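# Move TB bottle from fridge bin to bench, shut door

## Task

Look at the two bottles in the refrigerator's bin. If one is marked TB, lift it out and set it upright on the bench, keep the other bottle upright inside the refrigerator, and close the refrigerator door. If neither is marked TB, take nothing out, close the door, and press the CALL key on the operator panel until it latches down. A call made in error cannot be reversed, so be certain first.

## Robot and tools

Robot: two arms, left_arm and right_arm, each on its own carriage on one floor track along y at x = 0. left_rail carries left_arm and is always the +y one; right_rail carries right_arm. Each arm base sits at x = 0, y = its carriage's position_m, z = 0.04 m, facing +x. The left gripper's fingers can fold: grip with the outer quarter of the pads, since deeper grips may fold round a narrow part and hold it loosely, and a fingertip pushed onto a surface folds easily. The right gripper's fingers are rigid.

Scene frame (all result positions): table top is z = 0, +z up, +x the direction the arms face, +y to their left, table edge at x = 0.17 m. Gripper frame: fingers point along its +z, open and close along its y; end_effector_position is the point between the closed pads, with fingertips about 33 mm further out (9 mm when fully open).

execute_actions: argument "actions", a list run in order, plus optional "cameras" (list of names, ["all"], or []). Each action may hold "rows", "steps", "until", and device commands. "rows" is 1 to 15 rows, one row per control step (1/30 s). A row is a single list of 18 numbers, each in [-1, 1], covering both arms: left dx, dy, dz, rx, ry, rz, gripper position, force_limit, speed, then the same nine for the right arm. dx..rz are an offset, not a pose: measured from that arm's Hand target as it stood when the action began, in that Hand target's own axes; every row counts from that same start. 1.0 = 0.6 m for dx/dy/dz and 180 degrees for the rotation vector rx, ry, rz. Sending six zeros re-requests the current Hand target. Gripper position is absolute: +1 fully open (140 mm), about -0.8 pads touch, -1 closes until blocked. force_limit (-1 to +1) sets squeeze after a slow close (about 14 N at -1 up to 58 N at +1); speed (-1 to +1) sets finger speed, about 30 to 250 mm/s, and faster closes grip harder. Both start at +1. To leave a gripper alone, resend its last three numbers. "steps" is 1 to 450 (default 15), at least the row count; after the last row each arm keeps heading to the last row's target. Ramp offsets gradually (about 0.01 per row) for gentle motion. Orientation commands are clipped to within 32 degrees of the current one per step.

Rails: {"left_rail": {"position_m": n}} is an absolute place on the track (left -0.8 to 1.5 m, right -1.5 to 0.8 m); also speed_m_s (0.01 to 1) and acceleration_factor (0.1 to 1); {"stop": true} brakes. Then wait with {"steps": n, "until": {"left_rail": {"position_status": ["!=", "moving"]}}}. Keep carriages about 0.78 m or more apart. Let a carriage arrive before placing its gripper at a scene point. An out-of-range value refuses the whole call.

move: "target" is one 18-number row or a list of up to 15 rows, same layout and scale, every row an offset from the Hand targets at the move's start. "speed" in m/s (0.002 to 3.2, default 0.25), one value or one per target; "blend" in metres to round corners; "stop_force" in N (4 to 120, both arms) ends an arm's path on contact; "zero" (with stop_force) rezeroes first; "blocking": false returns early (not with stop_force). Paths are straight, do not avoid obstacles, and last 0.5 to 10 s. Avoid paths passing near an arm's own base. The result adds a "move:" line: done, off_target, moving, held or fault, plus limits (paced, held). Leave out stop_force when backing away from something you press on.

wait: "seconds" 0 to 10; devices and moves continue. stop: brakes a running move (not rails). zoom_image: "camera" and "region" [x0, y0, x1, y1] in pixels, at most 504 by 504, from the latest image; use it to read the bottle letters. zero_wrist_force: "arm". finished_scene: ends the scene permanently; the result must then hold without the robot.

Cameras: cam_high, cam_low, cam_bench_left, cam_bench_mid, cam_bench_right, cam_left_wrist, cam_right_wrist, all 896x504. Images come with an empty action list or when requested.

Results: per arm end_effector_position (m), quaternion wxyz, velocities; Hand target (the pose next offsets count from); Joint positions (rail m, then six joints rad) and torques; Wrist force/torque in gripper axes, pushes read as force into the arm; Tool commands; object_status: 0 moving, 1 blocked while opening, 2 blocked while closing (a grip; check for this), 3 reached position or pads met. position_measured is in counts (3 open, 230 pads meet). Rails report position_m, position_status (moving, done, contact_stop, time_out, stopped, stopped_with_arm, stopped_for_other_arm, stopped_for_other_carriage) and position_answer (taken, not_taken).

Avoid: dropping or releasing moving bottles, tipping them, letting anything leave the table (track and metal strip count as off), fast hits on the fridge or door, commanding a target past a firm contact (torque or force faults near 150 N stop the arm 10 s), arms or carriages touching each other, long stretched-out loads that overheat motors (MOTOR HOT line, then a braking stop). Joint limits: elbow ±3.142, others ±6.283 rad.

Each tool is called after "Request:" as a command line: name --argument value for each argument, lists and objects as JSON in quotes; but a table of rows of numbers goes row by row, as --pt "numbers of a row", without its own name.

## Session

Request:
execute_actions --actions '[]'

Scene clock: 0.00 s.
left_arm: end_effector_position=(+0.3563, +1.2407, +0.5790) position_measured=3 object_status=3 end_effector_quat_wxyz=(+0.000, +0.000, +1.000, +0.000) | right_arm: end_effector_position=(+0.3563, -1.2884, +0.5790) position_measured=3 object_status=3 end_effector_quat_wxyz=(+0.000, +0.000, +1.000, +0.000)
Joint positions: left_arm=[1.162 -0.281 -2.157 1.821 -1.235 -1.571 -0.281] | right_arm=[-1.367 -0.28 -2.157 1.821 -1.235 -1.571 -0.28]
Joint velocities: within noise
Joint torques (N m): no reading
Wrist force (N): no reading
Wrist torque (N m): no reading
Wrist force, peak (N): no reading
Hand target: left_arm +0.3563, +1.2407, +0.5790; +0.000, +0.000, +1.000, +0.000 | right_arm +0.3563, -1.2884, +0.5790; +0.000, +0.000, +1.000, +0.000
Tool commands: left_gripper/position=+1.0 left_gripper/force_limit=+1.0 left_gripper/speed=+1.0 right_gripper/position=+1.0 right_gripper/force_limit=+1.0 right_gripper/speed=+1.0
left_rail: position_m=1.162 position_status=done
right_rail: position_m=-1.367 position_status=done

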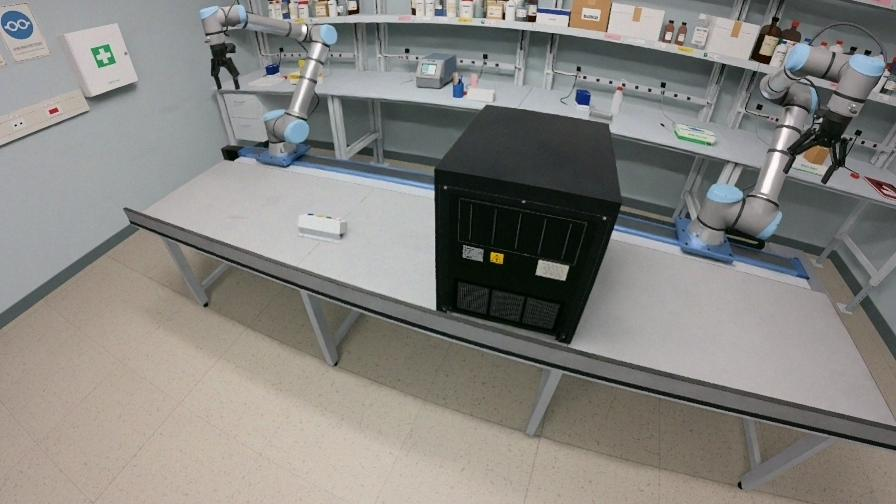

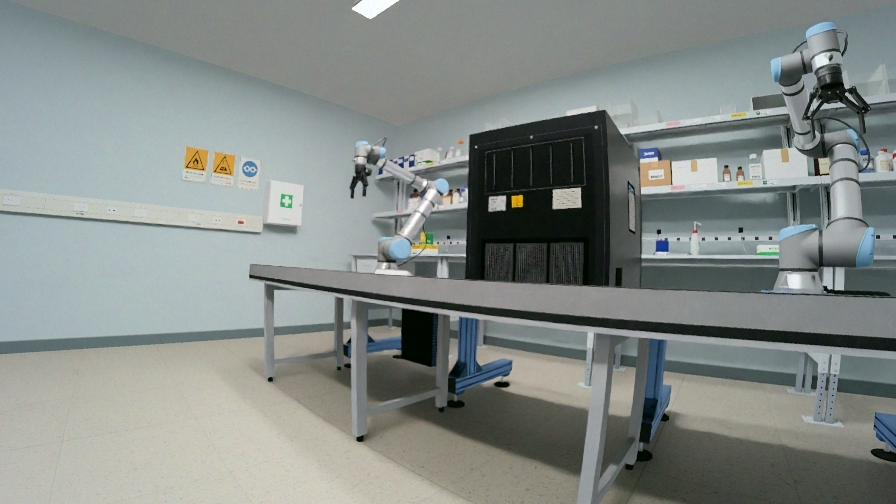

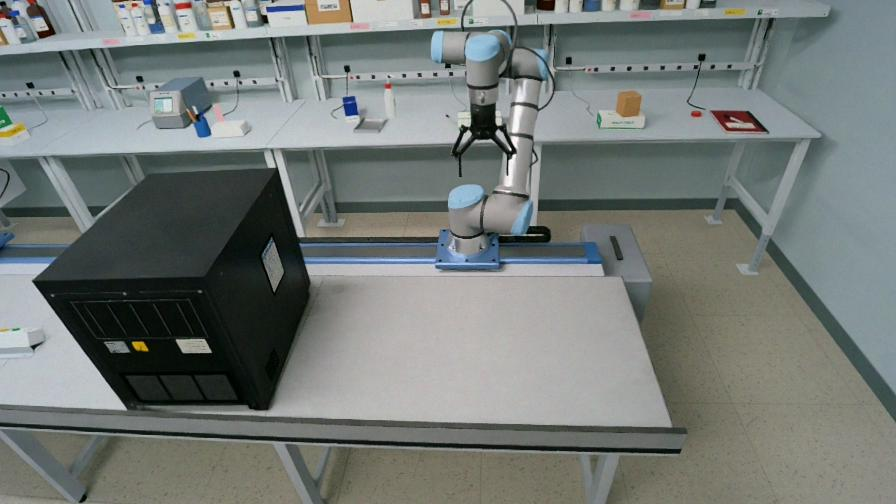

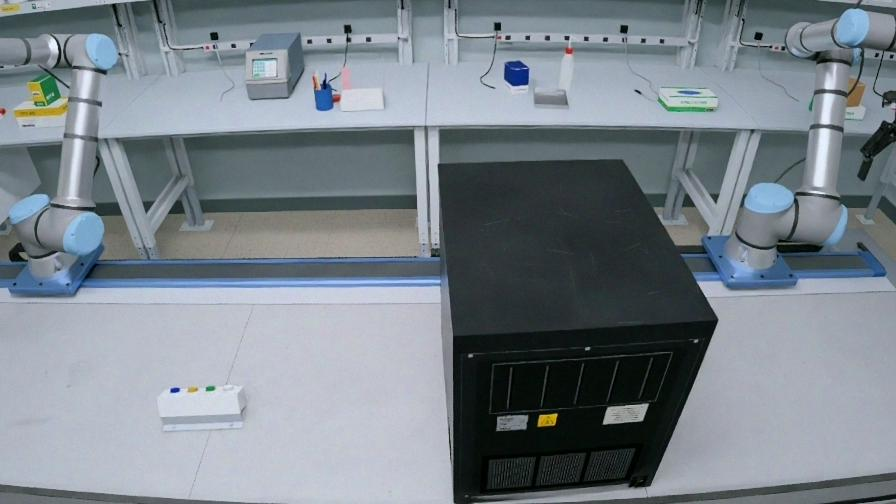

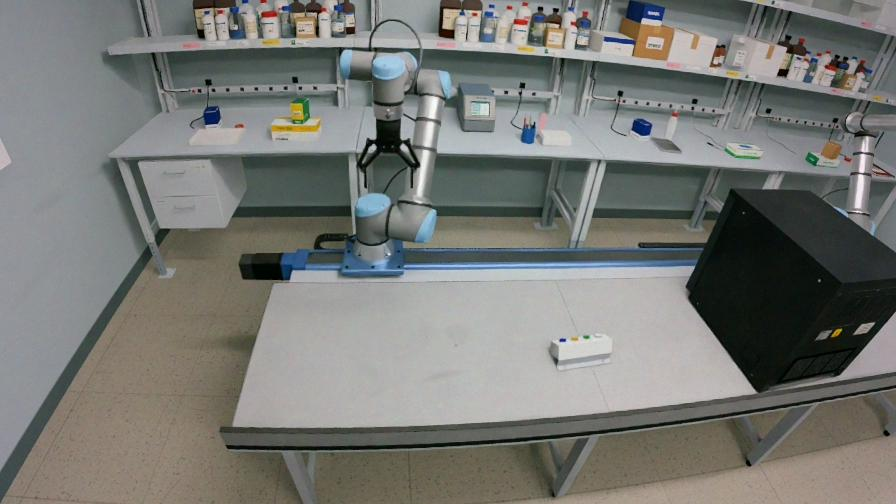

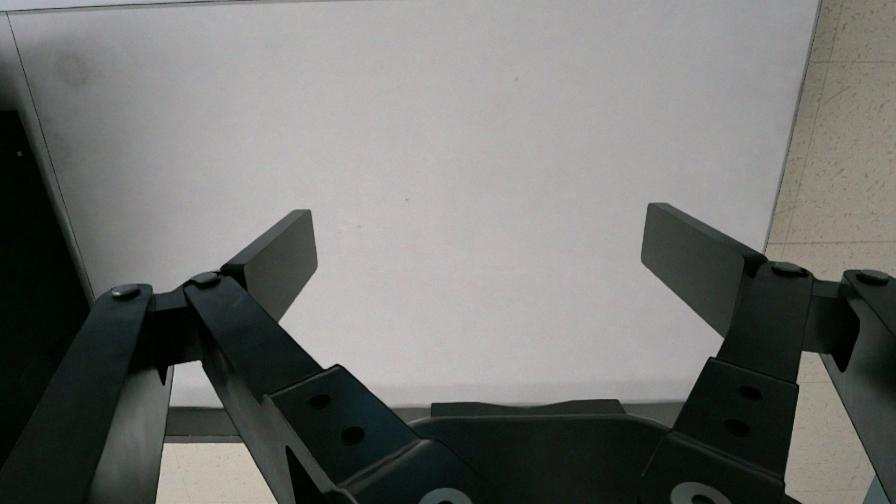

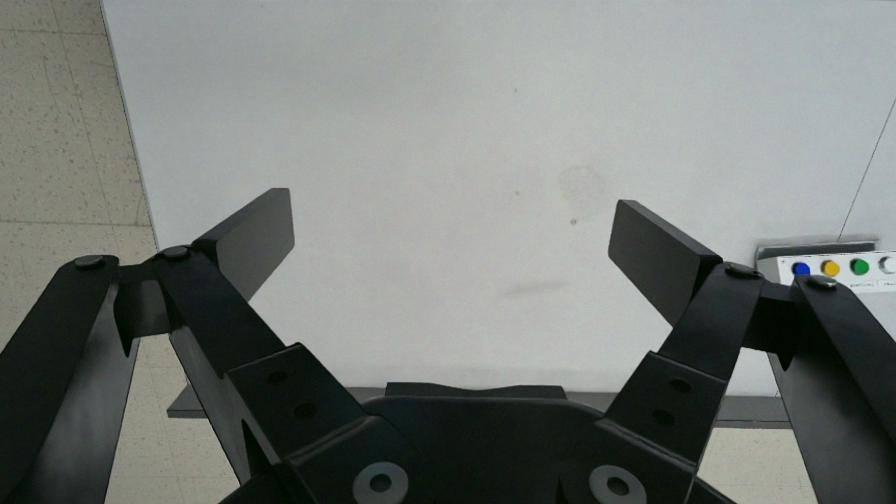

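Request:
move --pt "0.177 -0.867 -0.118 0 0 -0.667 1 1 1 0 0 0 0 0 0 1 1 1" --pt "0.71 -1.0 0.215 0.572 0.217 -0.572 1 1 1 0 0 0 0 0 0 1 1 1" --speed 0.5 --blend '[0.1,0]' --cameras '["cam_left_wrist","cam_bench_left"]'

Scene clock: 63.20 s.
left_arm: end_effector_position=(-0.0696, +0.6407, +0.4500) position_measured=3 object_status=3 end_effector_quat_wxyz=(+0.251, +0.661, -0.253, +0.661) | right_arm: end_effector_position=(+0.3563, -1.2884, +0.5790) position_measured=3 object_status=3 end_effector_quat_wxyz=(+0.000, +0.000, +1.000, +0.000)
Joint positions: left_arm=[1.162 -2.812 -1.752 2.211 -0.461 -0.514 -6.279] | right_arm=[-1.367 -0.28 -2.157 1.821 -1.235 -1.571 -0.28]
Joint torques (N m): left_arm=[12.52 -12.59 -45.85 4.34 -1.37 -1.96] | right_arm=[0.27 3.2 -42.45 -4.18 0.04 -0.26]
Wrist force (N): left_arm=[0.7 -2.3 0.3] | right_arm=[-0.1 -0.1 0.2]
Wrist torque (N m): left_arm=[-0.38 -0.73 0.29] | right_arm=[-0.02 0.02 0.00]
Wrist force, peak (N): left_arm=[0.4 -2.5 0.7] | right_arm=[-0.6 0.0 0.2]
Hand target: left_arm -0.0697, +0.6407, +0.4500; +0.251, +0.661, -0.252, +0.661 | right_arm +0.3563, -1.2884, +0.5790; +0.000, +0.000, +1.000, +0.000
Off the commanded pose: left_arm 0.000 m, 0 deg | right_arm 0.000 m, 0 deg.
left_rail: position_m=1.162 position_status=done
right_rail: position_m=-1.367 position_status=done
move: done
camera_calibration:
cam_left_wrist: T_world_to_cam=[[-0.653996, -0.755734, -0.0340062, 0.470135], [-0.240601, 0.250408, -0.937767, 0.244056], [0.717217, -0.605113, -0.345597, 0.774886], [0, 0, 0, 1]] pos_world=[-0.189575, 0.763076, 0.512653]
Images, in order (width x height): cam_bench_left 896x504, cam_left_wrist 896x504.

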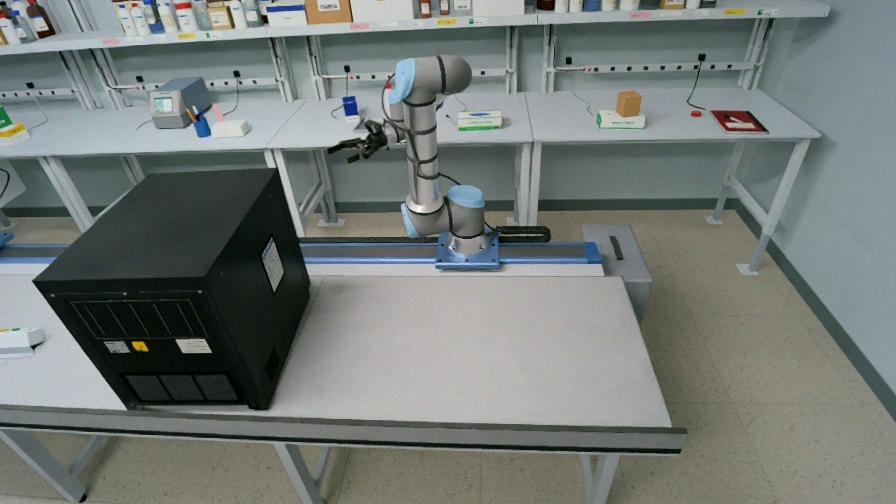

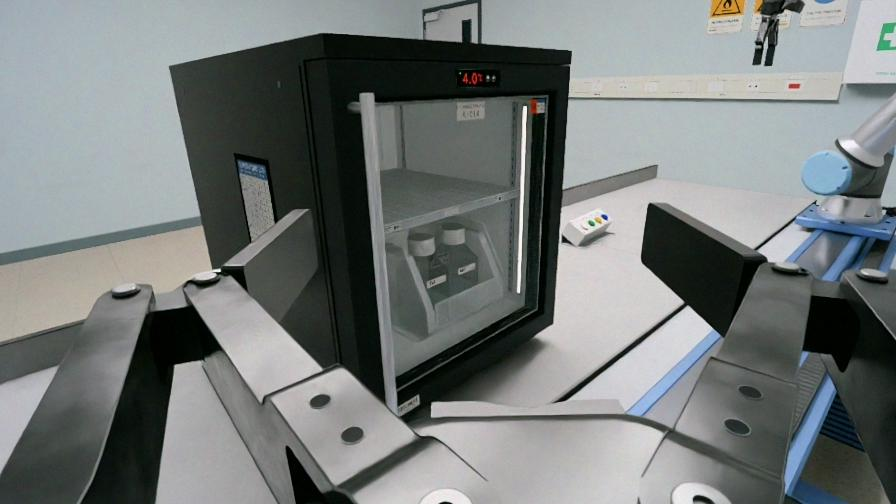

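Request:
zoom_image --camera "cam_left_wrist" --region '[380, 200, 540, 350]'

Request:
zoom_image --camera "cam_left_wrist" --region '[280, 20, 600, 430]'

Scaled by 3.150 from the camera's 896x504 image, which has a finer 1280x720 frame.

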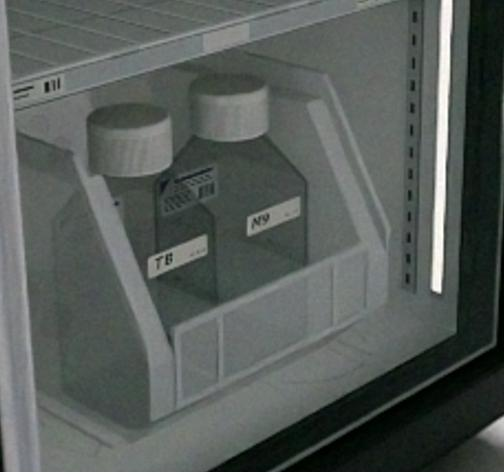

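Scaled by 1.229 from the camera's 896x504 image, which has a finer 1280x720 frame.

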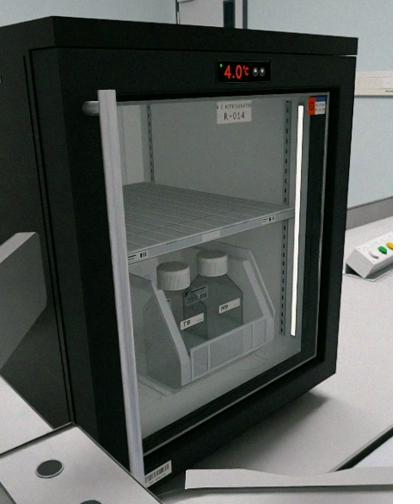

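Request:
zoom_image --camera "cam_left_wrist" --region '[415, 250, 485, 300]'

Scaled by 7.200 from the camera's 896x504 image, which has a finer 1280x720 frame.

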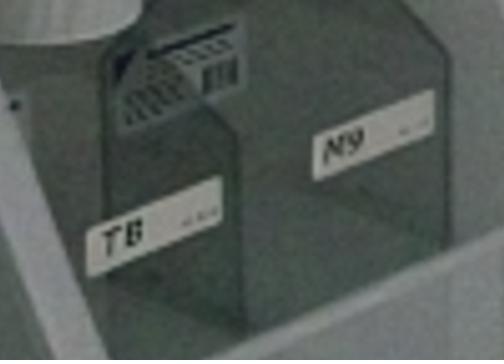

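Request:
execute_actions --actions '[{"left_rail":{"position_m":0.95,"speed_m_s":0.4,"acceleration_factor":0.4},"steps":90,"until":{"left_rail":{"position_status":["!=","moving"]}}}]'

Request:
move --target '[-0.083,0.043,0.127,0.2296,0,0,1,1,1,0,0,0,0,0,0,1,1,1]' --speed 0.4 --cameras '["cam_left_wrist"]'

Request:
zoom_image --camera "cam_left_wrist" --region '[350, 150, 600, 350]'

Scene clock: 122.60 s.
left_arm: end_effector_position=(-0.0697, +0.4286, +0.4500) position_measured=3 object_status=3 end_effector_quat_wxyz=(+0.251, +0.661, -0.252, +0.661) | right_arm: end_effector_position=(+0.3563, -1.2884, +0.5790) position_measured=3 object_status=3 end_effector_quat_wxyz=(+0.000, +0.000, +1.000, +0.000)
Joint positions: left_arm=[0.95 -2.812 -1.752 2.211 -0.461 -0.514 -6.279] | right_arm=[-1.367 -0.28 -2.157 1.821 -1.235 -1.571 -0.28]
Joint torques (N m): left_arm=[6.67 -19.39 -42.22 4.09 -0.36 -2.05] | right_arm=[2.4 2.52 -42.24 -4.57 -0.19 -0.07]
Wrist force (N): left_arm=[0.3 -2.1 0.6] | right_arm=[0.1 0.0 0.0]
Wrist torque (N m): left_arm=[-0.34 -0.65 0.29] | right_arm=[-0.01 -0.02 0.00]
Wrist force, peak (N): left_arm=[0.6 -3.5 -0.9] | right_arm=[0.3 -0.6 0.2]
Hand target: left_arm -0.0697, +0.4286, +0.4500; +0.251, +0.661, -0.252, +0.661 | right_arm +0.3563, -1.2884, +0.5790; +0.000, +0.000, +1.000, +0.000
Tool commands: left_gripper/position=+1.0 left_gripper/force_limit=+1.0 left_gripper/speed=+1.0 right_gripper/position=+1.0 right_gripper/force_limit=+1.0 right_gripper/speed=+1.0
Off the commanded pose: left_arm 0.000 m, 0 deg | right_arm 0.000 m, 0 deg.
left_rail: position_m=0.950 speed_m_s=0.40 position_status=done
right_rail: position_m=-1.367 position_status=done

Scene clock: 124.30 s.
left_arm: end_effector_position=(-0.0299, +0.3587, +0.4001) position_measured=3 object_status=3 end_effector_quat_wxyz=(+0.002, +0.707, -0.003, +0.707) | right_arm: end_effector_position=(+0.3563, -1.2884, +0.5790) position_measured=3 object_status=3 end_effector_quat_wxyz=(+0.000, +0.000, +1.000, +0.000)
Joint positions: left_arm=[0.95 -2.385 -1.274 1.8 -0.525 -0.808 -6.282] | right_arm=[-1.367 -0.28 -2.157 1.821 -1.235 -1.571 -0.28]
Joint torques (N m): left_arm=[10.82 -50.3 -44.91 5.36 -2.2 -1.98] | right_arm=[1.82 0.81 -42.18 -4.42 -0.1 -0.02]
Wrist force (N): left_arm=[0.3 -1.8 1.0] | right_arm=[0.2 -0.1 -0.1]
Wrist torque (N m): left_arm=[-0.28 -0.66 0.28] | right_arm=[-0.03 -0.05 0.00]
Wrist force, peak (N): left_arm=[1.1 -3.5 -0.3] | right_arm=[0.5 -0.4 0.0]
Hand target: left_arm -0.0299, +0.3587, +0.4001; +0.001, +0.707, -0.003, +0.707 | right_arm +0.3563, -1.2884, +0.5790; +0.000, +0.000, +1.000, +0.000
Off the commanded pose: left_arm 0.000 m, 0 deg | right_arm 0.000 m, 0 deg.
left_rail: position_m=0.950 speed_m_s=0.40 position_status=done
right_rail: position_m=-1.367 position_status=done
move: done
camera_calibration:
cam_left_wrist: T_world_to_cam=[[0.00747952, -0.999398, -0.0338788, 0.388496], [-0.344301, 0.0292344, -0.938404, 0.353934], [0.938829, 0.0186833, -0.343875, 0.3407], [0, 0, 0, 1]] pos_world=[-0.200905, 0.37155, 0.462453]
Images, in order (width x height): cam_left_wrist 896x504.

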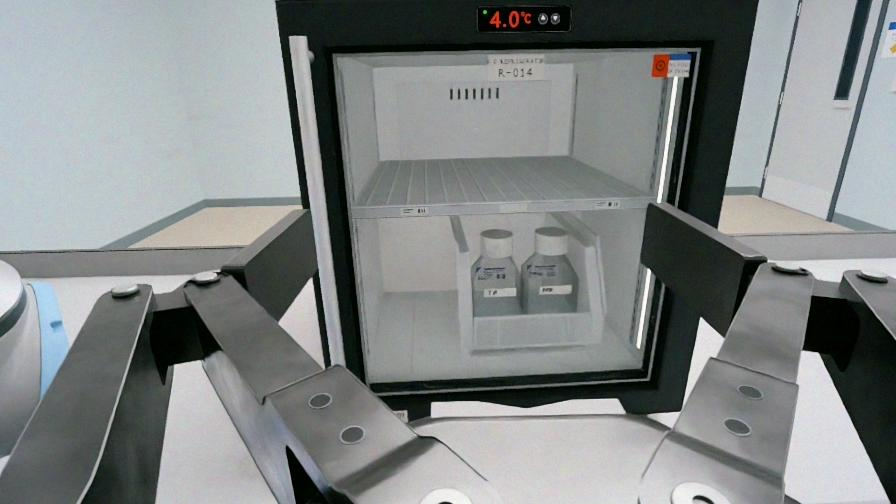

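Scaled by 2.016 from the camera's 896x504 image, which has a finer 1280x720 frame.

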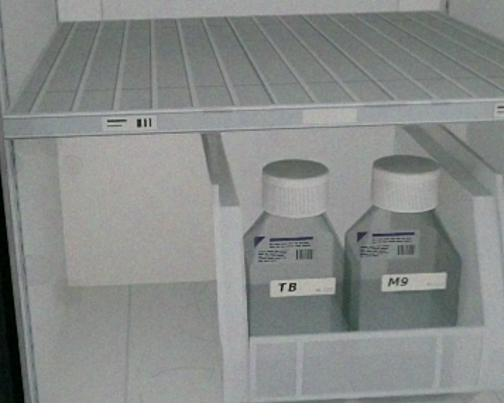

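Request:
zoom_image --camera "cam_left_wrist" --region '[475, 260, 575, 310]'

Scaled by 5.040 from the camera's 896x504 image, which has a finer 1280x720 frame.

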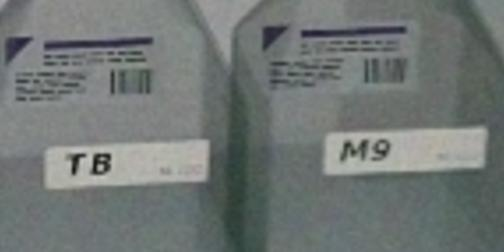

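Request:
move --pt "-0.167 -0.253 0.2 0 0 0 1 1 1 0 0 0 0 0 0 1 1 1" --pt "-0.167 -0.253 0.403 0 0 0 1 1 1 0 0 0 0 0 0 1 1 1" --speed 0.25 --blend '[0.03,0]' --cameras '["cam_left_wrist"]'

Scene clock: 199.73 s.
left_arm: end_effector_position=(+0.2128, +0.5093, +0.3004) position_measured=3 object_status=3 end_effector_quat_wxyz=(+0.001, +0.707, -0.003, +0.707) | right_arm: end_effector_position=(+0.3563, -1.2884, +0.5790) position_measured=3 object_status=3 end_effector_quat_wxyz=(+0.000, +0.000, +1.000, +0.000)
Joint positions: left_arm=[0.95 -2.245 -1.526 2.333 -0.806 -0.668 -6.282] | right_arm=[-1.367 -0.28 -2.157 1.821 -1.235 -1.571 -0.28]
Joint torques (N m): left_arm=[8.21 -50.55 -23.02 -1.29 2.69 1.94] | right_arm=[0.73 2.56 -42.21 -4.82 0.22 -0.17]
Wrist force (N): left_arm=[0.6 -1.9 0.8] | right_arm=[-0.1 0.2 -0.3]
Wrist torque (N m): left_arm=[-0.30 -0.71 0.05] | right_arm=[0.05 0.01 0.00]
Wrist force, peak (N): left_arm=[0.4 -2.5 2.3] | right_arm=[-0.4 0.6 -0.1]
Hand target: left_arm +0.2130, +0.5093, +0.3004; +0.001, +0.707, -0.003, +0.707 | right_arm +0.3563, -1.2884, +0.5790; +0.000, +0.000, +1.000, +0.000
Off the commanded pose: left_arm 0.000 m, 0 deg | right_arm 0.000 m, 0 deg.
left_rail: position_m=0.950 speed_m_s=0.40 position_status=done
right_rail: position_m=-1.367 position_status=done
move: done
camera_calibration:
cam_left_wrist: T_world_to_cam=[[0.00811515, -0.999392, -0.0338955, 0.533689], [-0.344231, 0.0290329, -0.938436, 0.339651], [0.93885, 0.0192834, -0.343786, 0.0754033], [0, 0, 0, 1]] pos_world=[0.041795, 0.522049, 0.362753]
Images, in order (width x height): cam_left_wrist 896x504.

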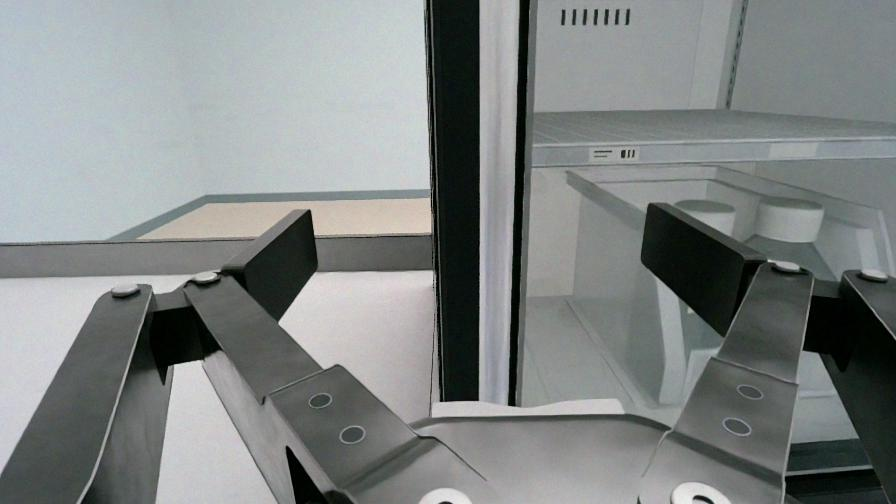

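Request:
execute_actions --actions '[{"rows":[[0,0.014,0,0,0,0,1,1,1,0,0,0,0,0,0,1,1,1]],"steps":20},{"rows":[[0,0,0,0,0,0,-1,-0.4,-1,0,0,0,0,0,0,1,1,1]],"steps":180}]' --cameras '["cam_left_wrist"]'

Scene clock: 215.23 s.
left_arm: end_effector_position=(+0.2129, +0.5009, +0.3004) position_measured=209 object_status=2 end_effector_quat_wxyz=(+0.001, +0.707, -0.003, +0.707) | right_arm: end_effector_position=(+0.3563, -1.2884, +0.5790) position_measured=3 object_status=3 end_effector_quat_wxyz=(+0.000, +0.000, +1.000, +0.000)
Joint positions: left_arm=[0.95 -2.233 -1.513 2.319 -0.805 -0.656 -6.282] | right_arm=[-1.367 -0.28 -2.157 1.821 -1.235 -1.571 -0.28]
Joint torques (N m): left_arm=[8.04 -24.2 -36.79 1.25 2.31 -2.16] | right_arm=[1.31 5.87 -40.86 -4.66 0.61 0.26]
Wrist force (N): left_arm=[0.6 -6.7 -0.9] | right_arm=[0.1 -0.1 -0.3]
Wrist torque (N m): left_arm=[-0.20 -0.80 -0.05] | right_arm=[-0.01 -0.01 0.00]
Wrist force, peak (N): left_arm=[0.5 -8.0 -1.3] | right_arm=[-0.4 0.0 -0.4]
Hand target: left_arm +0.2129, +0.5009, +0.3004; +0.001, +0.707, -0.003, +0.707 | right_arm +0.3563, -1.2884, +0.5790; +0.000, +0.000, +1.000, +0.000
Off the commanded pose: left_arm 0.000 m, 0 deg | right_arm 0.000 m, 0 deg.
left_rail: position_m=0.950 speed_m_s=0.40 position_status=done
right_rail: position_m=-1.367 position_status=done
camera_calibration:
cam_left_wrist: T_world_to_cam=[[0.00811515, -0.999392, -0.0338955, 0.525193], [-0.344231, 0.0290329, -0.938436, 0.339932], [0.93885, 0.0192834, -0.343786, 0.0754733], [0, 0, 0, 1]] pos_world=[0.041895, 0.513549, 0.362753]
Images, in order (width x height): cam_left_wrist 896x504.

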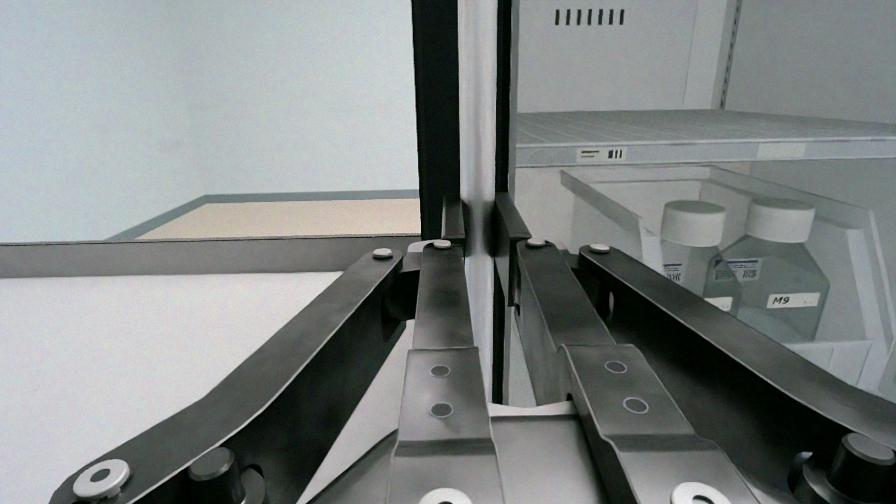

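Request:
execute_actions --actions '[{"rows":[[0,0,0,0,0,0,-0.98,0.3,-1,0,0,0,0,0,0,1,1,1]],"steps":30}]'

Request:
move --pt "0 0.0175 -0.061 0.0278 0 0 -0.98 0.3 -1 0 0 0 0 0 0 1 1 1" --pt "0 0.0403 -0.1207 0.0556 0 0 -0.98 0.3 -1 0 0 0 0 0 0 1 1 1" --pt "0 0.101 -0.2325 0.1111 0 0 -0.98 0.3 -1 0 0 0 0 0 0 1 1 1" --pt "0 0.1802 -0.3322 0.1667 0 0 -0.98 0.3 -1 0 0 0 0 0 0 1 1 1" --speed 0.07 --blend '[0.01,0.015,0.02,0]' --cameras '["cam_left_wrist","cam_bench_left","cam_high"]'

Scene clock: 240.37 s.
left_arm: end_effector_position=(+0.2129, +0.5009, +0.3004) position_measured=211 object_status=2 end_effector_quat_wxyz=(+0.001, +0.707, -0.003, +0.707) | right_arm: end_effector_position=(+0.3563, -1.2884, +0.5790) position_measured=3 object_status=3 end_effector_quat_wxyz=(+0.000, +0.000, +1.000, +0.000)
Joint positions: left_arm=[0.95 -2.233 -1.513 2.319 -0.805 -0.656 -6.282] | right_arm=[-1.367 -0.28 -2.157 1.821 -1.235 -1.571 -0.28]
Joint torques (N m): left_arm=[-6.6 -36.31 -36.67 0.49 2.23 -1.82] | right_arm=[2.33 1.57 -41.29 -4.74 0.55 0.14]
Wrist force (N): left_arm=[0.6 -8.6 -6.2] | right_arm=[-0.1 0.1 0.0]
Wrist torque (N m): left_arm=[-0.13 -0.72 -0.08] | right_arm=[0.03 0.03 0.00]
Wrist force, peak (N): left_arm=[1.0 -8.8 -6.3] | right_arm=[0.1 0.7 0.0]
Hand target: left_arm +0.2129, +0.5009, +0.3004; +0.001, +0.707, -0.003, +0.707 | right_arm +0.3563, -1.2884, +0.5790; +0.000, +0.000, +1.000, +0.000
Off the commanded pose: left_arm 0.000 m, 0 deg | right_arm 0.000 m, 0 deg.
left_rail: position_m=0.950 speed_m_s=0.40 position_status=done
right_rail: position_m=-1.367 position_status=done

Scene clock: 252.63 s.
left_arm: end_effector_position=(+0.0972, +0.4557, +0.3003) position_measured=211 object_status=2 end_effector_quat_wxyz=(-0.101, +0.699, +0.099, +0.701) | right_arm: end_effector_position=(+0.3563, -1.2884, +0.5790) position_measured=3 object_status=3 end_effector_quat_wxyz=(+0.000, +0.000, +1.000, +0.000)
Joint positions: left_arm=[0.95 -2.221 -1.262 2.001 -0.736 -0.934 -6.282] | right_arm=[-1.367 -0.28 -2.157 1.821 -1.235 -1.571 -0.28]
Joint torques (N m): left_arm=[6.44 -62.87 -45.47 -4.44 30.28 0.01] | right_arm=[1.27 3.48 -40.87 -4.72 0.84 0.34]
Wrist force (N): left_arm=[14.3 -96.3 -12.9] | right_arm=[-0.2 0.1 0.2]
Wrist torque (N m): left_arm=[1.69 -0.38 0.08] | right_arm=[0.03 0.03 0.00]
Wrist force, peak (N): left_arm=[20.9 -136.2 -19.0] | right_arm=[0.3 -0.2 -0.7]
Hand target: left_arm +0.0972, +0.4557, +0.3003; -0.101, +0.699, +0.099, +0.701 (not the last commanded pose) | right_arm +0.3563, -1.2884, +0.5790; +0.000, +0.000, +1.000, +0.000
Tool commands: left_gripper/position=-0.976471 left_gripper/force_limit=+0.301961 left_gripper/speed=-1.0 right_gripper/position=+1.0 right_gripper/force_limit=+1.0 right_gripper/speed=+1.0
Off the commanded pose: left_arm 0.104 m, 13 deg | right_arm 0.000 m, 0 deg.
TORQUE FAULT: the external load on joint 6 (wrist 2) of the left arm reached its load limit, and that arm stopped for 10 seconds. A torque fault puts only its own arm into a fault stop. That arm's remaining commands of this call were not run. That arm's target is now where it stood when the stop ended, not its last command. That arm keeps its grip as last carried out and accepts commands again: back off and push less far. That arm stops again whenever a joint's load reaches its limit.
left_rail: position_m=0.950 speed_m_s=0.40 position_status=done
right_rail: position_m=-1.367 position_status=done
move: fault (left_arm); path passed 2 of 4 targets
camera_calibration:
cam_left_wrist: T_world_to_cam=[[0.293154, -0.955446, -0.0344154, 0.433464], [-0.336996, -0.0695782, -0.938932, 0.345638], [0.894703, 0.28685, -0.342379, 0.0668993], [0, 0, 0, 1]] pos_world=[-0.0704481, 0.41901, 0.362353]
Images, in order (width x height): cam_high 896x504, cam_bench_left 896x504, cam_left_wrist 896x504.

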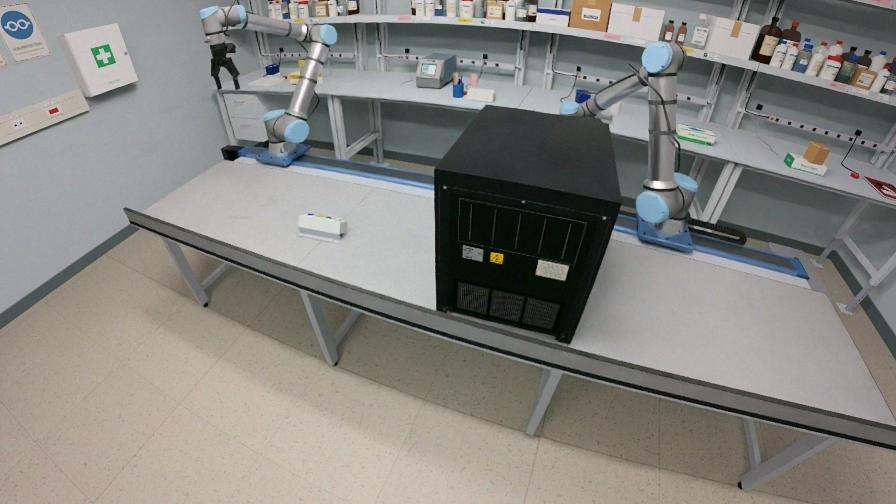

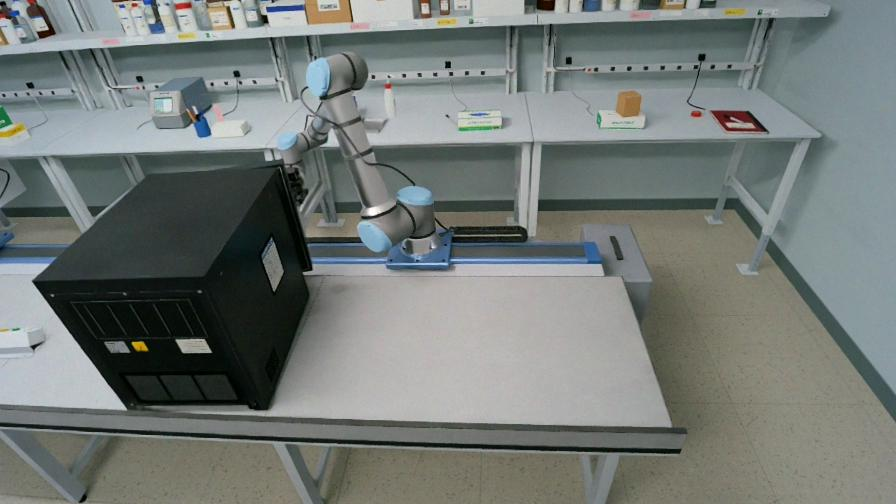

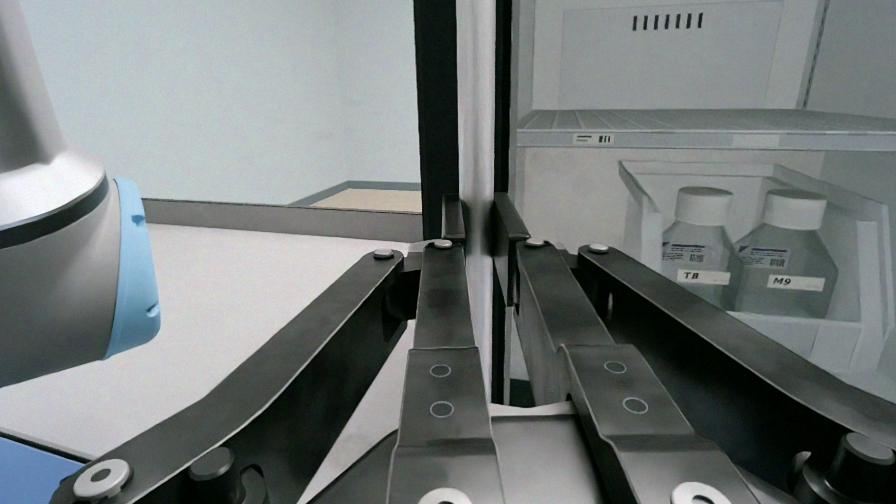

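Request:
execute_actions --actions '[{"rows":[[0,0,0,0,0,0,-0.35,-1,-1,0,0,0,0,0,0,1,1,1]],"steps":60}]' --cameras '["cam_left_wrist"]'

Scene clock: 304.00 s.
left_arm: end_effector_position=(+0.0972, +0.4557, +0.3003) position_measured=173 object_status=3 end_effector_quat_wxyz=(-0.101, +0.699, +0.099, +0.701) | right_arm: end_effector_position=(+0.3563, -1.2884, +0.5790) position_measured=3 object_status=3 end_effector_quat_wxyz=(+0.000, +0.000, +1.000, +0.000)
Joint positions: left_arm=[0.95 -2.221 -1.262 2.001 -0.736 -0.934 -6.282] | right_arm=[-1.367 -0.28 -2.157 1.821 -1.235 -1.571 -0.28]
Joint torques (N m): left_arm=[10.16 -59.73 -24.34 5.48 -1.45 -0.01] | right_arm=[3.27 4.22 -39.51 -4.53 1.19 0.25]
Wrist force (N): left_arm=[5.2 -0.5 -5.7] | right_arm=[0.0 0.0 -0.3]
Wrist torque (N m): left_arm=[0.00 -1.77 0.11] | right_arm=[0.01 0.00 0.00]
Wrist force, peak (N): left_arm=[11.0 -98.0 -13.0] | right_arm=[0.5 0.3 -0.4]
Hand target: left_arm +0.0972, +0.4557, +0.3003; -0.101, +0.699, +0.099, +0.701 | right_arm +0.3563, -1.2884, +0.5790; +0.000, +0.000, +1.000, +0.000
Off the commanded pose: left_arm 0.000 m, 0 deg | right_arm 0.000 m, 0 deg.
left_rail: position_m=0.950 speed_m_s=0.40 position_status=done
right_rail: position_m=-1.367 position_status=done
camera_calibration:
cam_left_wrist: T_world_to_cam=[[0.293154, -0.955446, -0.0344154, 0.433464], [-0.336996, -0.0695782, -0.938932, 0.345638], [0.894703, 0.28685, -0.342379, 0.0668993], [0, 0, 0, 1]] pos_world=[-0.0704481, 0.41901, 0.362353]
Images, in order (width x height): cam_left_wrist 896x504.

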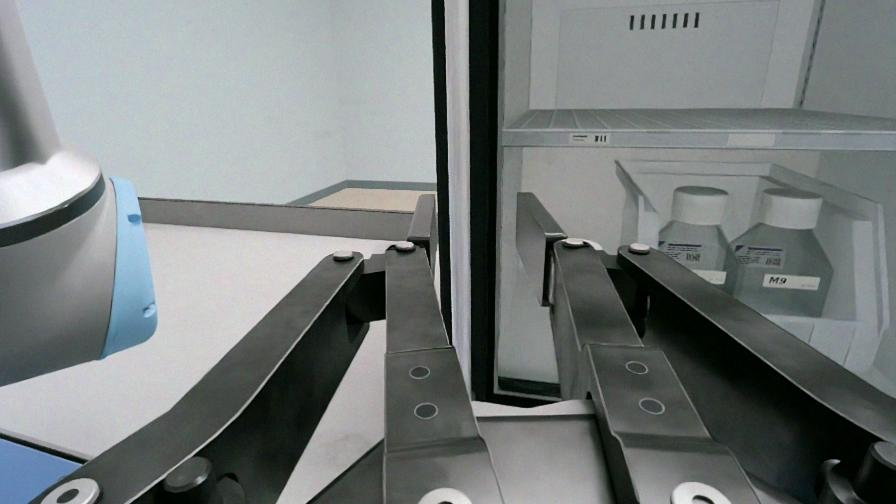

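Request:
execute_actions --actions '[{"left_rail":{"position_m":1.1},"steps":90,"until":{"left_rail":{"position_status":["!=","moving"]}}}]'

Request:
move --target '[0,-0.0855,0.2648,-0.592,0,0,-0.35,-1,-1,0,0,0,0,0,0,1,1,1]' --speed 0.4 --cameras '["cam_left_wrist","cam_bench_left"]'

Scene clock: 351.23 s.
left_arm: end_effector_position=(+0.0972, +0.6057, +0.3003) position_measured=173 object_status=3 end_effector_quat_wxyz=(-0.101, +0.699, +0.099, +0.701) | right_arm: end_effector_position=(+0.3563, -1.2884, +0.5790) position_measured=3 object_status=3 end_effector_quat_wxyz=(+0.000, +0.000, +1.000, +0.000)
Joint positions: left_arm=[1.1 -2.221 -1.262 2.001 -0.736 -0.934 -6.282] | right_arm=[-1.367 -0.28 -2.157 1.821 -1.235 -1.571 -0.28]
Joint torques (N m): left_arm=[-6.9 -60.49 -33.48 3.99 -0.77 -0.09] | right_arm=[1.8 4.12 -39.29 -5.17 1.54 0.23]
Wrist force (N): left_arm=[5.2 -0.7 -5.8] | right_arm=[-0.1 0.1 -0.4]
Wrist torque (N m): left_arm=[-0.04 -1.77 0.10] | right_arm=[0.04 0.02 0.00]
Wrist force, peak (N): left_arm=[5.5 1.7 -6.3] | right_arm=[0.3 0.5 -0.3]
Hand target: left_arm +0.0972, +0.6057, +0.3003; -0.101, +0.699, +0.099, +0.701 | right_arm +0.3563, -1.2884, +0.5790; +0.000, +0.000, +1.000, +0.000
Tool commands: left_gripper/position=-0.35 left_gripper/force_limit=-1.0 left_gripper/speed=-1.0 right_gripper/position=+1.0 right_gripper/force_limit=+1.0 right_gripper/speed=+1.0
Off the commanded pose: left_arm 0.000 m, 0 deg | right_arm 0.000 m, 0 deg.
left_rail: position_m=1.100 speed_m_s=0.40 position_status=done
right_rail: position_m=-1.367 position_status=done

Scene clock: 353.47 s.
left_arm: end_effector_position=(+0.1672, +0.6505, +0.2954) position_measured=173 object_status=3 end_effector_quat_wxyz=(+0.219, +0.667, -0.226, +0.675) | right_arm: end_effector_position=(+0.3563, -1.2884, +0.5790) position_measured=3 object_status=3 end_effector_quat_wxyz=(+0.000, +0.000, +1.000, +0.000)
Joint positions: left_arm=[1.1 -2.684 -1.942 2.666 -0.709 -0.474 -6.284] | right_arm=[-1.367 -0.28 -2.157 1.821 -1.235 -1.571 -0.28]
Joint torques (N m): left_arm=[12.93 13.77 -39.99 -1.18 -2.3 -1.88] | right_arm=[2.52 2.86 -39.04 -4.89 1.31 0.91]
Wrist force (N): left_arm=[5.1 -0.7 -5.7] | right_arm=[0.0 0.2 -0.4]
Wrist torque (N m): left_arm=[-0.02 -1.80 0.30] | right_arm=[0.06 -0.01 0.00]
Wrist force, peak (N): left_arm=[9.9 -1.4 -5.7] | right_arm=[0.5 0.7 0.0]
Hand target: left_arm +0.1672, +0.6505, +0.2954; +0.219, +0.667, -0.226, +0.675 (not the last commanded pose) | right_arm +0.3563, -1.2884, +0.5790; +0.000, +0.000, +1.000, +0.000
Off the commanded pose: left_arm 0.084 m, 54 deg | right_arm 0.000 m, 0 deg.
left_rail: position_m=1.100 speed_m_s=0.40 position_status=done
right_rail: position_m=-1.367 position_status=done
move: held (left_arm; a check stopped the path); limits=held
pose unreachable (left arm): on one or more control steps of this call, first in action 0 (counted from 0), this arm could not follow its commanded pose, so it was not sent that pose on those steps. It may still have moved: this result reports where it is.
cause: moving toward the commanded pose would bring two parts of the arm too close to each other (its gripper and another part of the arm, with joints 4 (elbow) to 7 (wrist 3) between them, 55 mm apart when it was first held).
camera_calibration:
cam_left_wrist: T_world_to_cam=[[-0.584444, -0.810214, -0.0444866, 0.65412], [-0.249755, 0.231781, -0.940159, 0.167992], [0.772041, -0.538359, -0.337818, 0.502682], [0, 0, 0, 1]] pos_world=[0.0361616, 0.761664, 0.356854]
Images, in order (width x height): cam_bench_left 896x504, cam_left_wrist 896x504.

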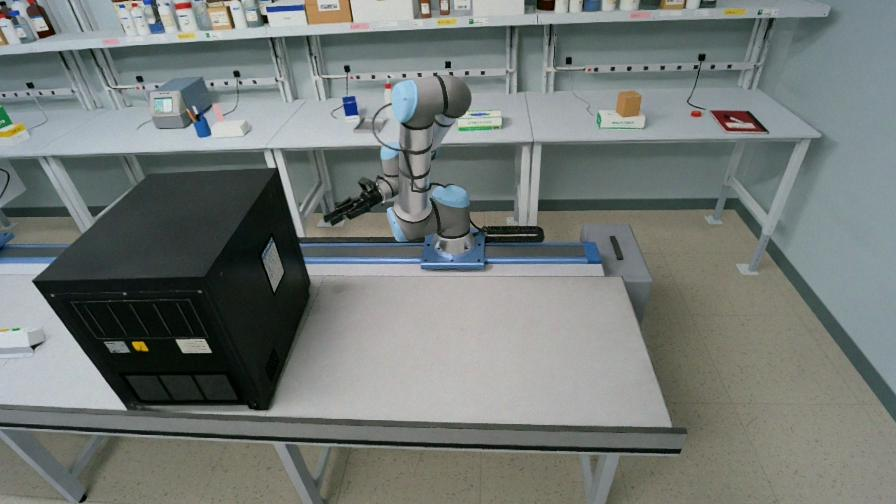

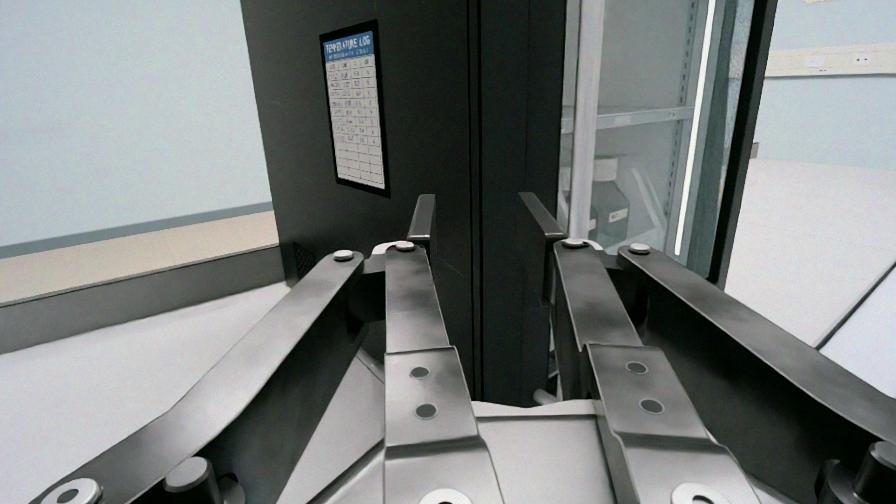

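Request:
execute_actions --actions '[{"left_rail":{"position_m":1.3},"steps":90,"until":{"left_rail":{"position_status":["!=","moving"]}}}]'

Request:
move --target '[0.008,0.1335,0.2403,-0.296,0,0,-0.35,-1,-1,0,0,0,0,0,0,1,1,1]' --speed 0.4 --cameras '["cam_left_wrist","cam_bench_left"]'

Scene clock: 380.60 s.
left_arm: end_effector_position=(+0.1672, +0.8504, +0.2954) position_measured=173 object_status=3 end_effector_quat_wxyz=(+0.219, +0.667, -0.226, +0.675) | right_arm: end_effector_position=(+0.3563, -1.2884, +0.5790) position_measured=3 object_status=3 end_effector_quat_wxyz=(+0.000, +0.000, +1.000, +0.000)
Joint positions: left_arm=[1.3 -2.684 -1.941 2.666 -0.709 -0.474 -6.284] | right_arm=[-1.367 -0.28 -2.157 1.821 -1.235 -1.571 -0.28]
Joint torques (N m): left_arm=[5.74 8.71 -29.03 -0.07 0.06 -2.12] | right_arm=[1.65 2.67 -37.7 -5.21 1.29 0.62]
Wrist force (N): left_arm=[5.1 -1.0 -6.0] | right_arm=[0.1 -0.1 0.0]
Wrist torque (N m): left_arm=[-0.09 -1.80 0.30] | right_arm=[-0.02 -0.01 0.00]
Wrist force, peak (N): left_arm=[5.1 -1.8 -6.9] | right_arm=[0.6 -0.2 -0.1]
Hand target: left_arm +0.1672, +0.8504, +0.2954; +0.219, +0.667, -0.226, +0.675 (not the last commanded pose) | right_arm +0.3563, -1.2884, +0.5790; +0.000, +0.000, +1.000, +0.000
Tool commands: left_gripper/position=-0.35 left_gripper/force_limit=-1.0 left_gripper/speed=-1.0 right_gripper/position=+1.0 right_gripper/force_limit=+1.0 right_gripper/speed=+1.0
Off the commanded pose: left_arm 0.084 m, 54 deg | right_arm 0.000 m, 0 deg.
left_rail: position_m=1.300 speed_m_s=0.40 position_status=done
right_rail: position_m=-1.367 position_status=done

Scene clock: 381.90 s.
left_arm: end_effector_position=(+0.1783, +0.8247, +0.2942) position_measured=173 object_status=3 end_effector_quat_wxyz=(+0.288, +0.639, -0.298, +0.648) | right_arm: end_effector_position=(+0.3563, -1.2884, +0.5790) position_measured=3 object_status=3 end_effector_quat_wxyz=(+0.000, +0.000, +1.000, +0.000)
Joint positions: left_arm=[1.3 -2.672 -2.136 2.742 -0.587 -0.246 -6.284] | right_arm=[-1.367 -0.28 -2.157 1.821 -1.235 -1.571 -0.28]
Joint torques (N m): left_arm=[-11.34 21.02 -43.38 -2.36 -2.1 -1.81] | right_arm=[2.43 2.25 -39.02 -5.12 1.92 0.27]
Wrist force (N): left_arm=[5.2 -0.9 -5.8] | right_arm=[0.1 0.2 0.1]
Wrist torque (N m): left_arm=[-0.09 -1.80 0.29] | right_arm=[0.04 -0.01 0.00]
Wrist force, peak (N): left_arm=[9.6 0.5 -5.1] | right_arm=[0.7 -0.2 -0.3]
Hand target: left_arm +0.1783, +0.8248, +0.2942; +0.288, +0.639, -0.298, +0.648 (not the last commanded pose) | right_arm +0.3563, -1.2884, +0.5790; +0.000, +0.000, +1.000, +0.000
Off the commanded pose: left_arm 0.137 m, 41 deg | right_arm 0.000 m, 0 deg.
left_rail: position_m=1.300 speed_m_s=0.40 position_status=done
right_rail: position_m=-1.367 position_status=done
move: held (left_arm; a check stopped the path); limits=held
pose unreachable (left arm): on one or more control steps of this call, first in action 0 (counted from 0), this arm could not follow its commanded pose, so it was not sent that pose on those steps. It may still have moved: this result reports where it is.
cause: moving toward the commanded pose would bring two parts of the arm too close to each other (joints 4 (elbow) to 6 (wrist 2) lie between them).
camera_calibration:
cam_left_wrist: T_world_to_cam=[[-0.74397, -0.666323, -0.0502137, 0.713076], [-0.191706, 0.284824, -0.939214, 0.0748556], [0.640123, -0.689121, -0.339639, 0.735908], [0, 0, 0, 1]] pos_world=[0.0737866, 0.960948, 0.356055]
Images, in order (width x height): cam_bench_left 896x504, cam_left_wrist 896x504.

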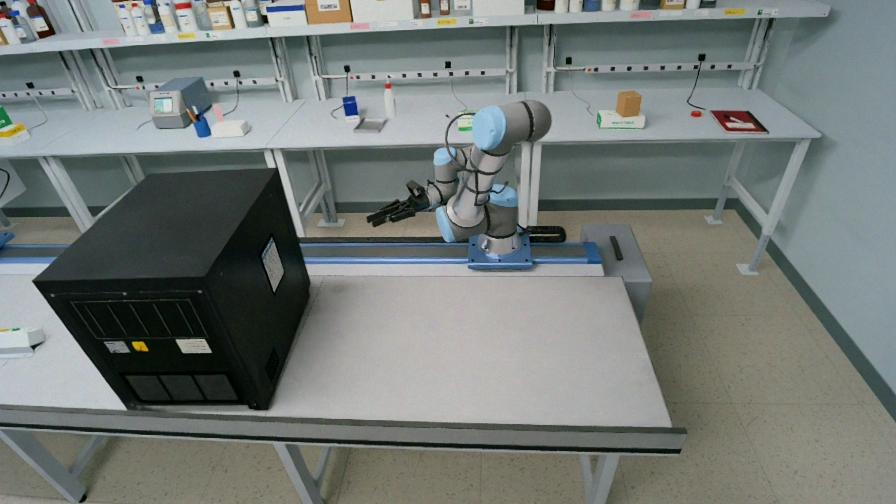

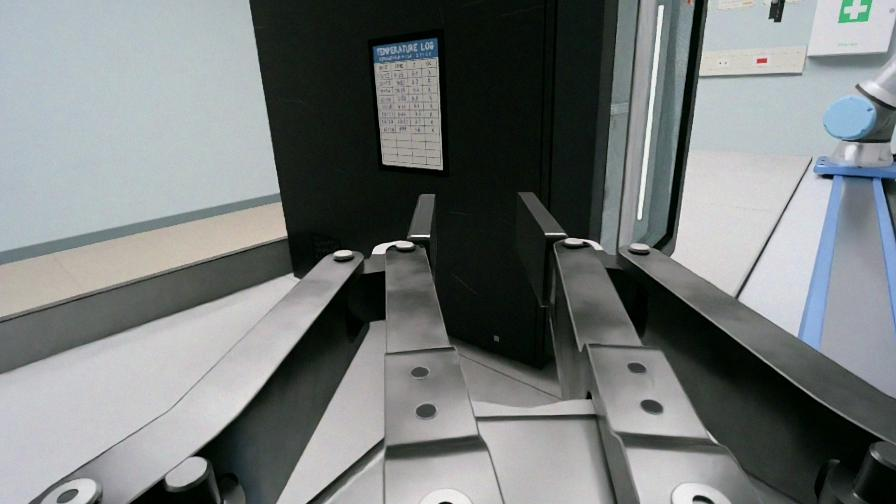

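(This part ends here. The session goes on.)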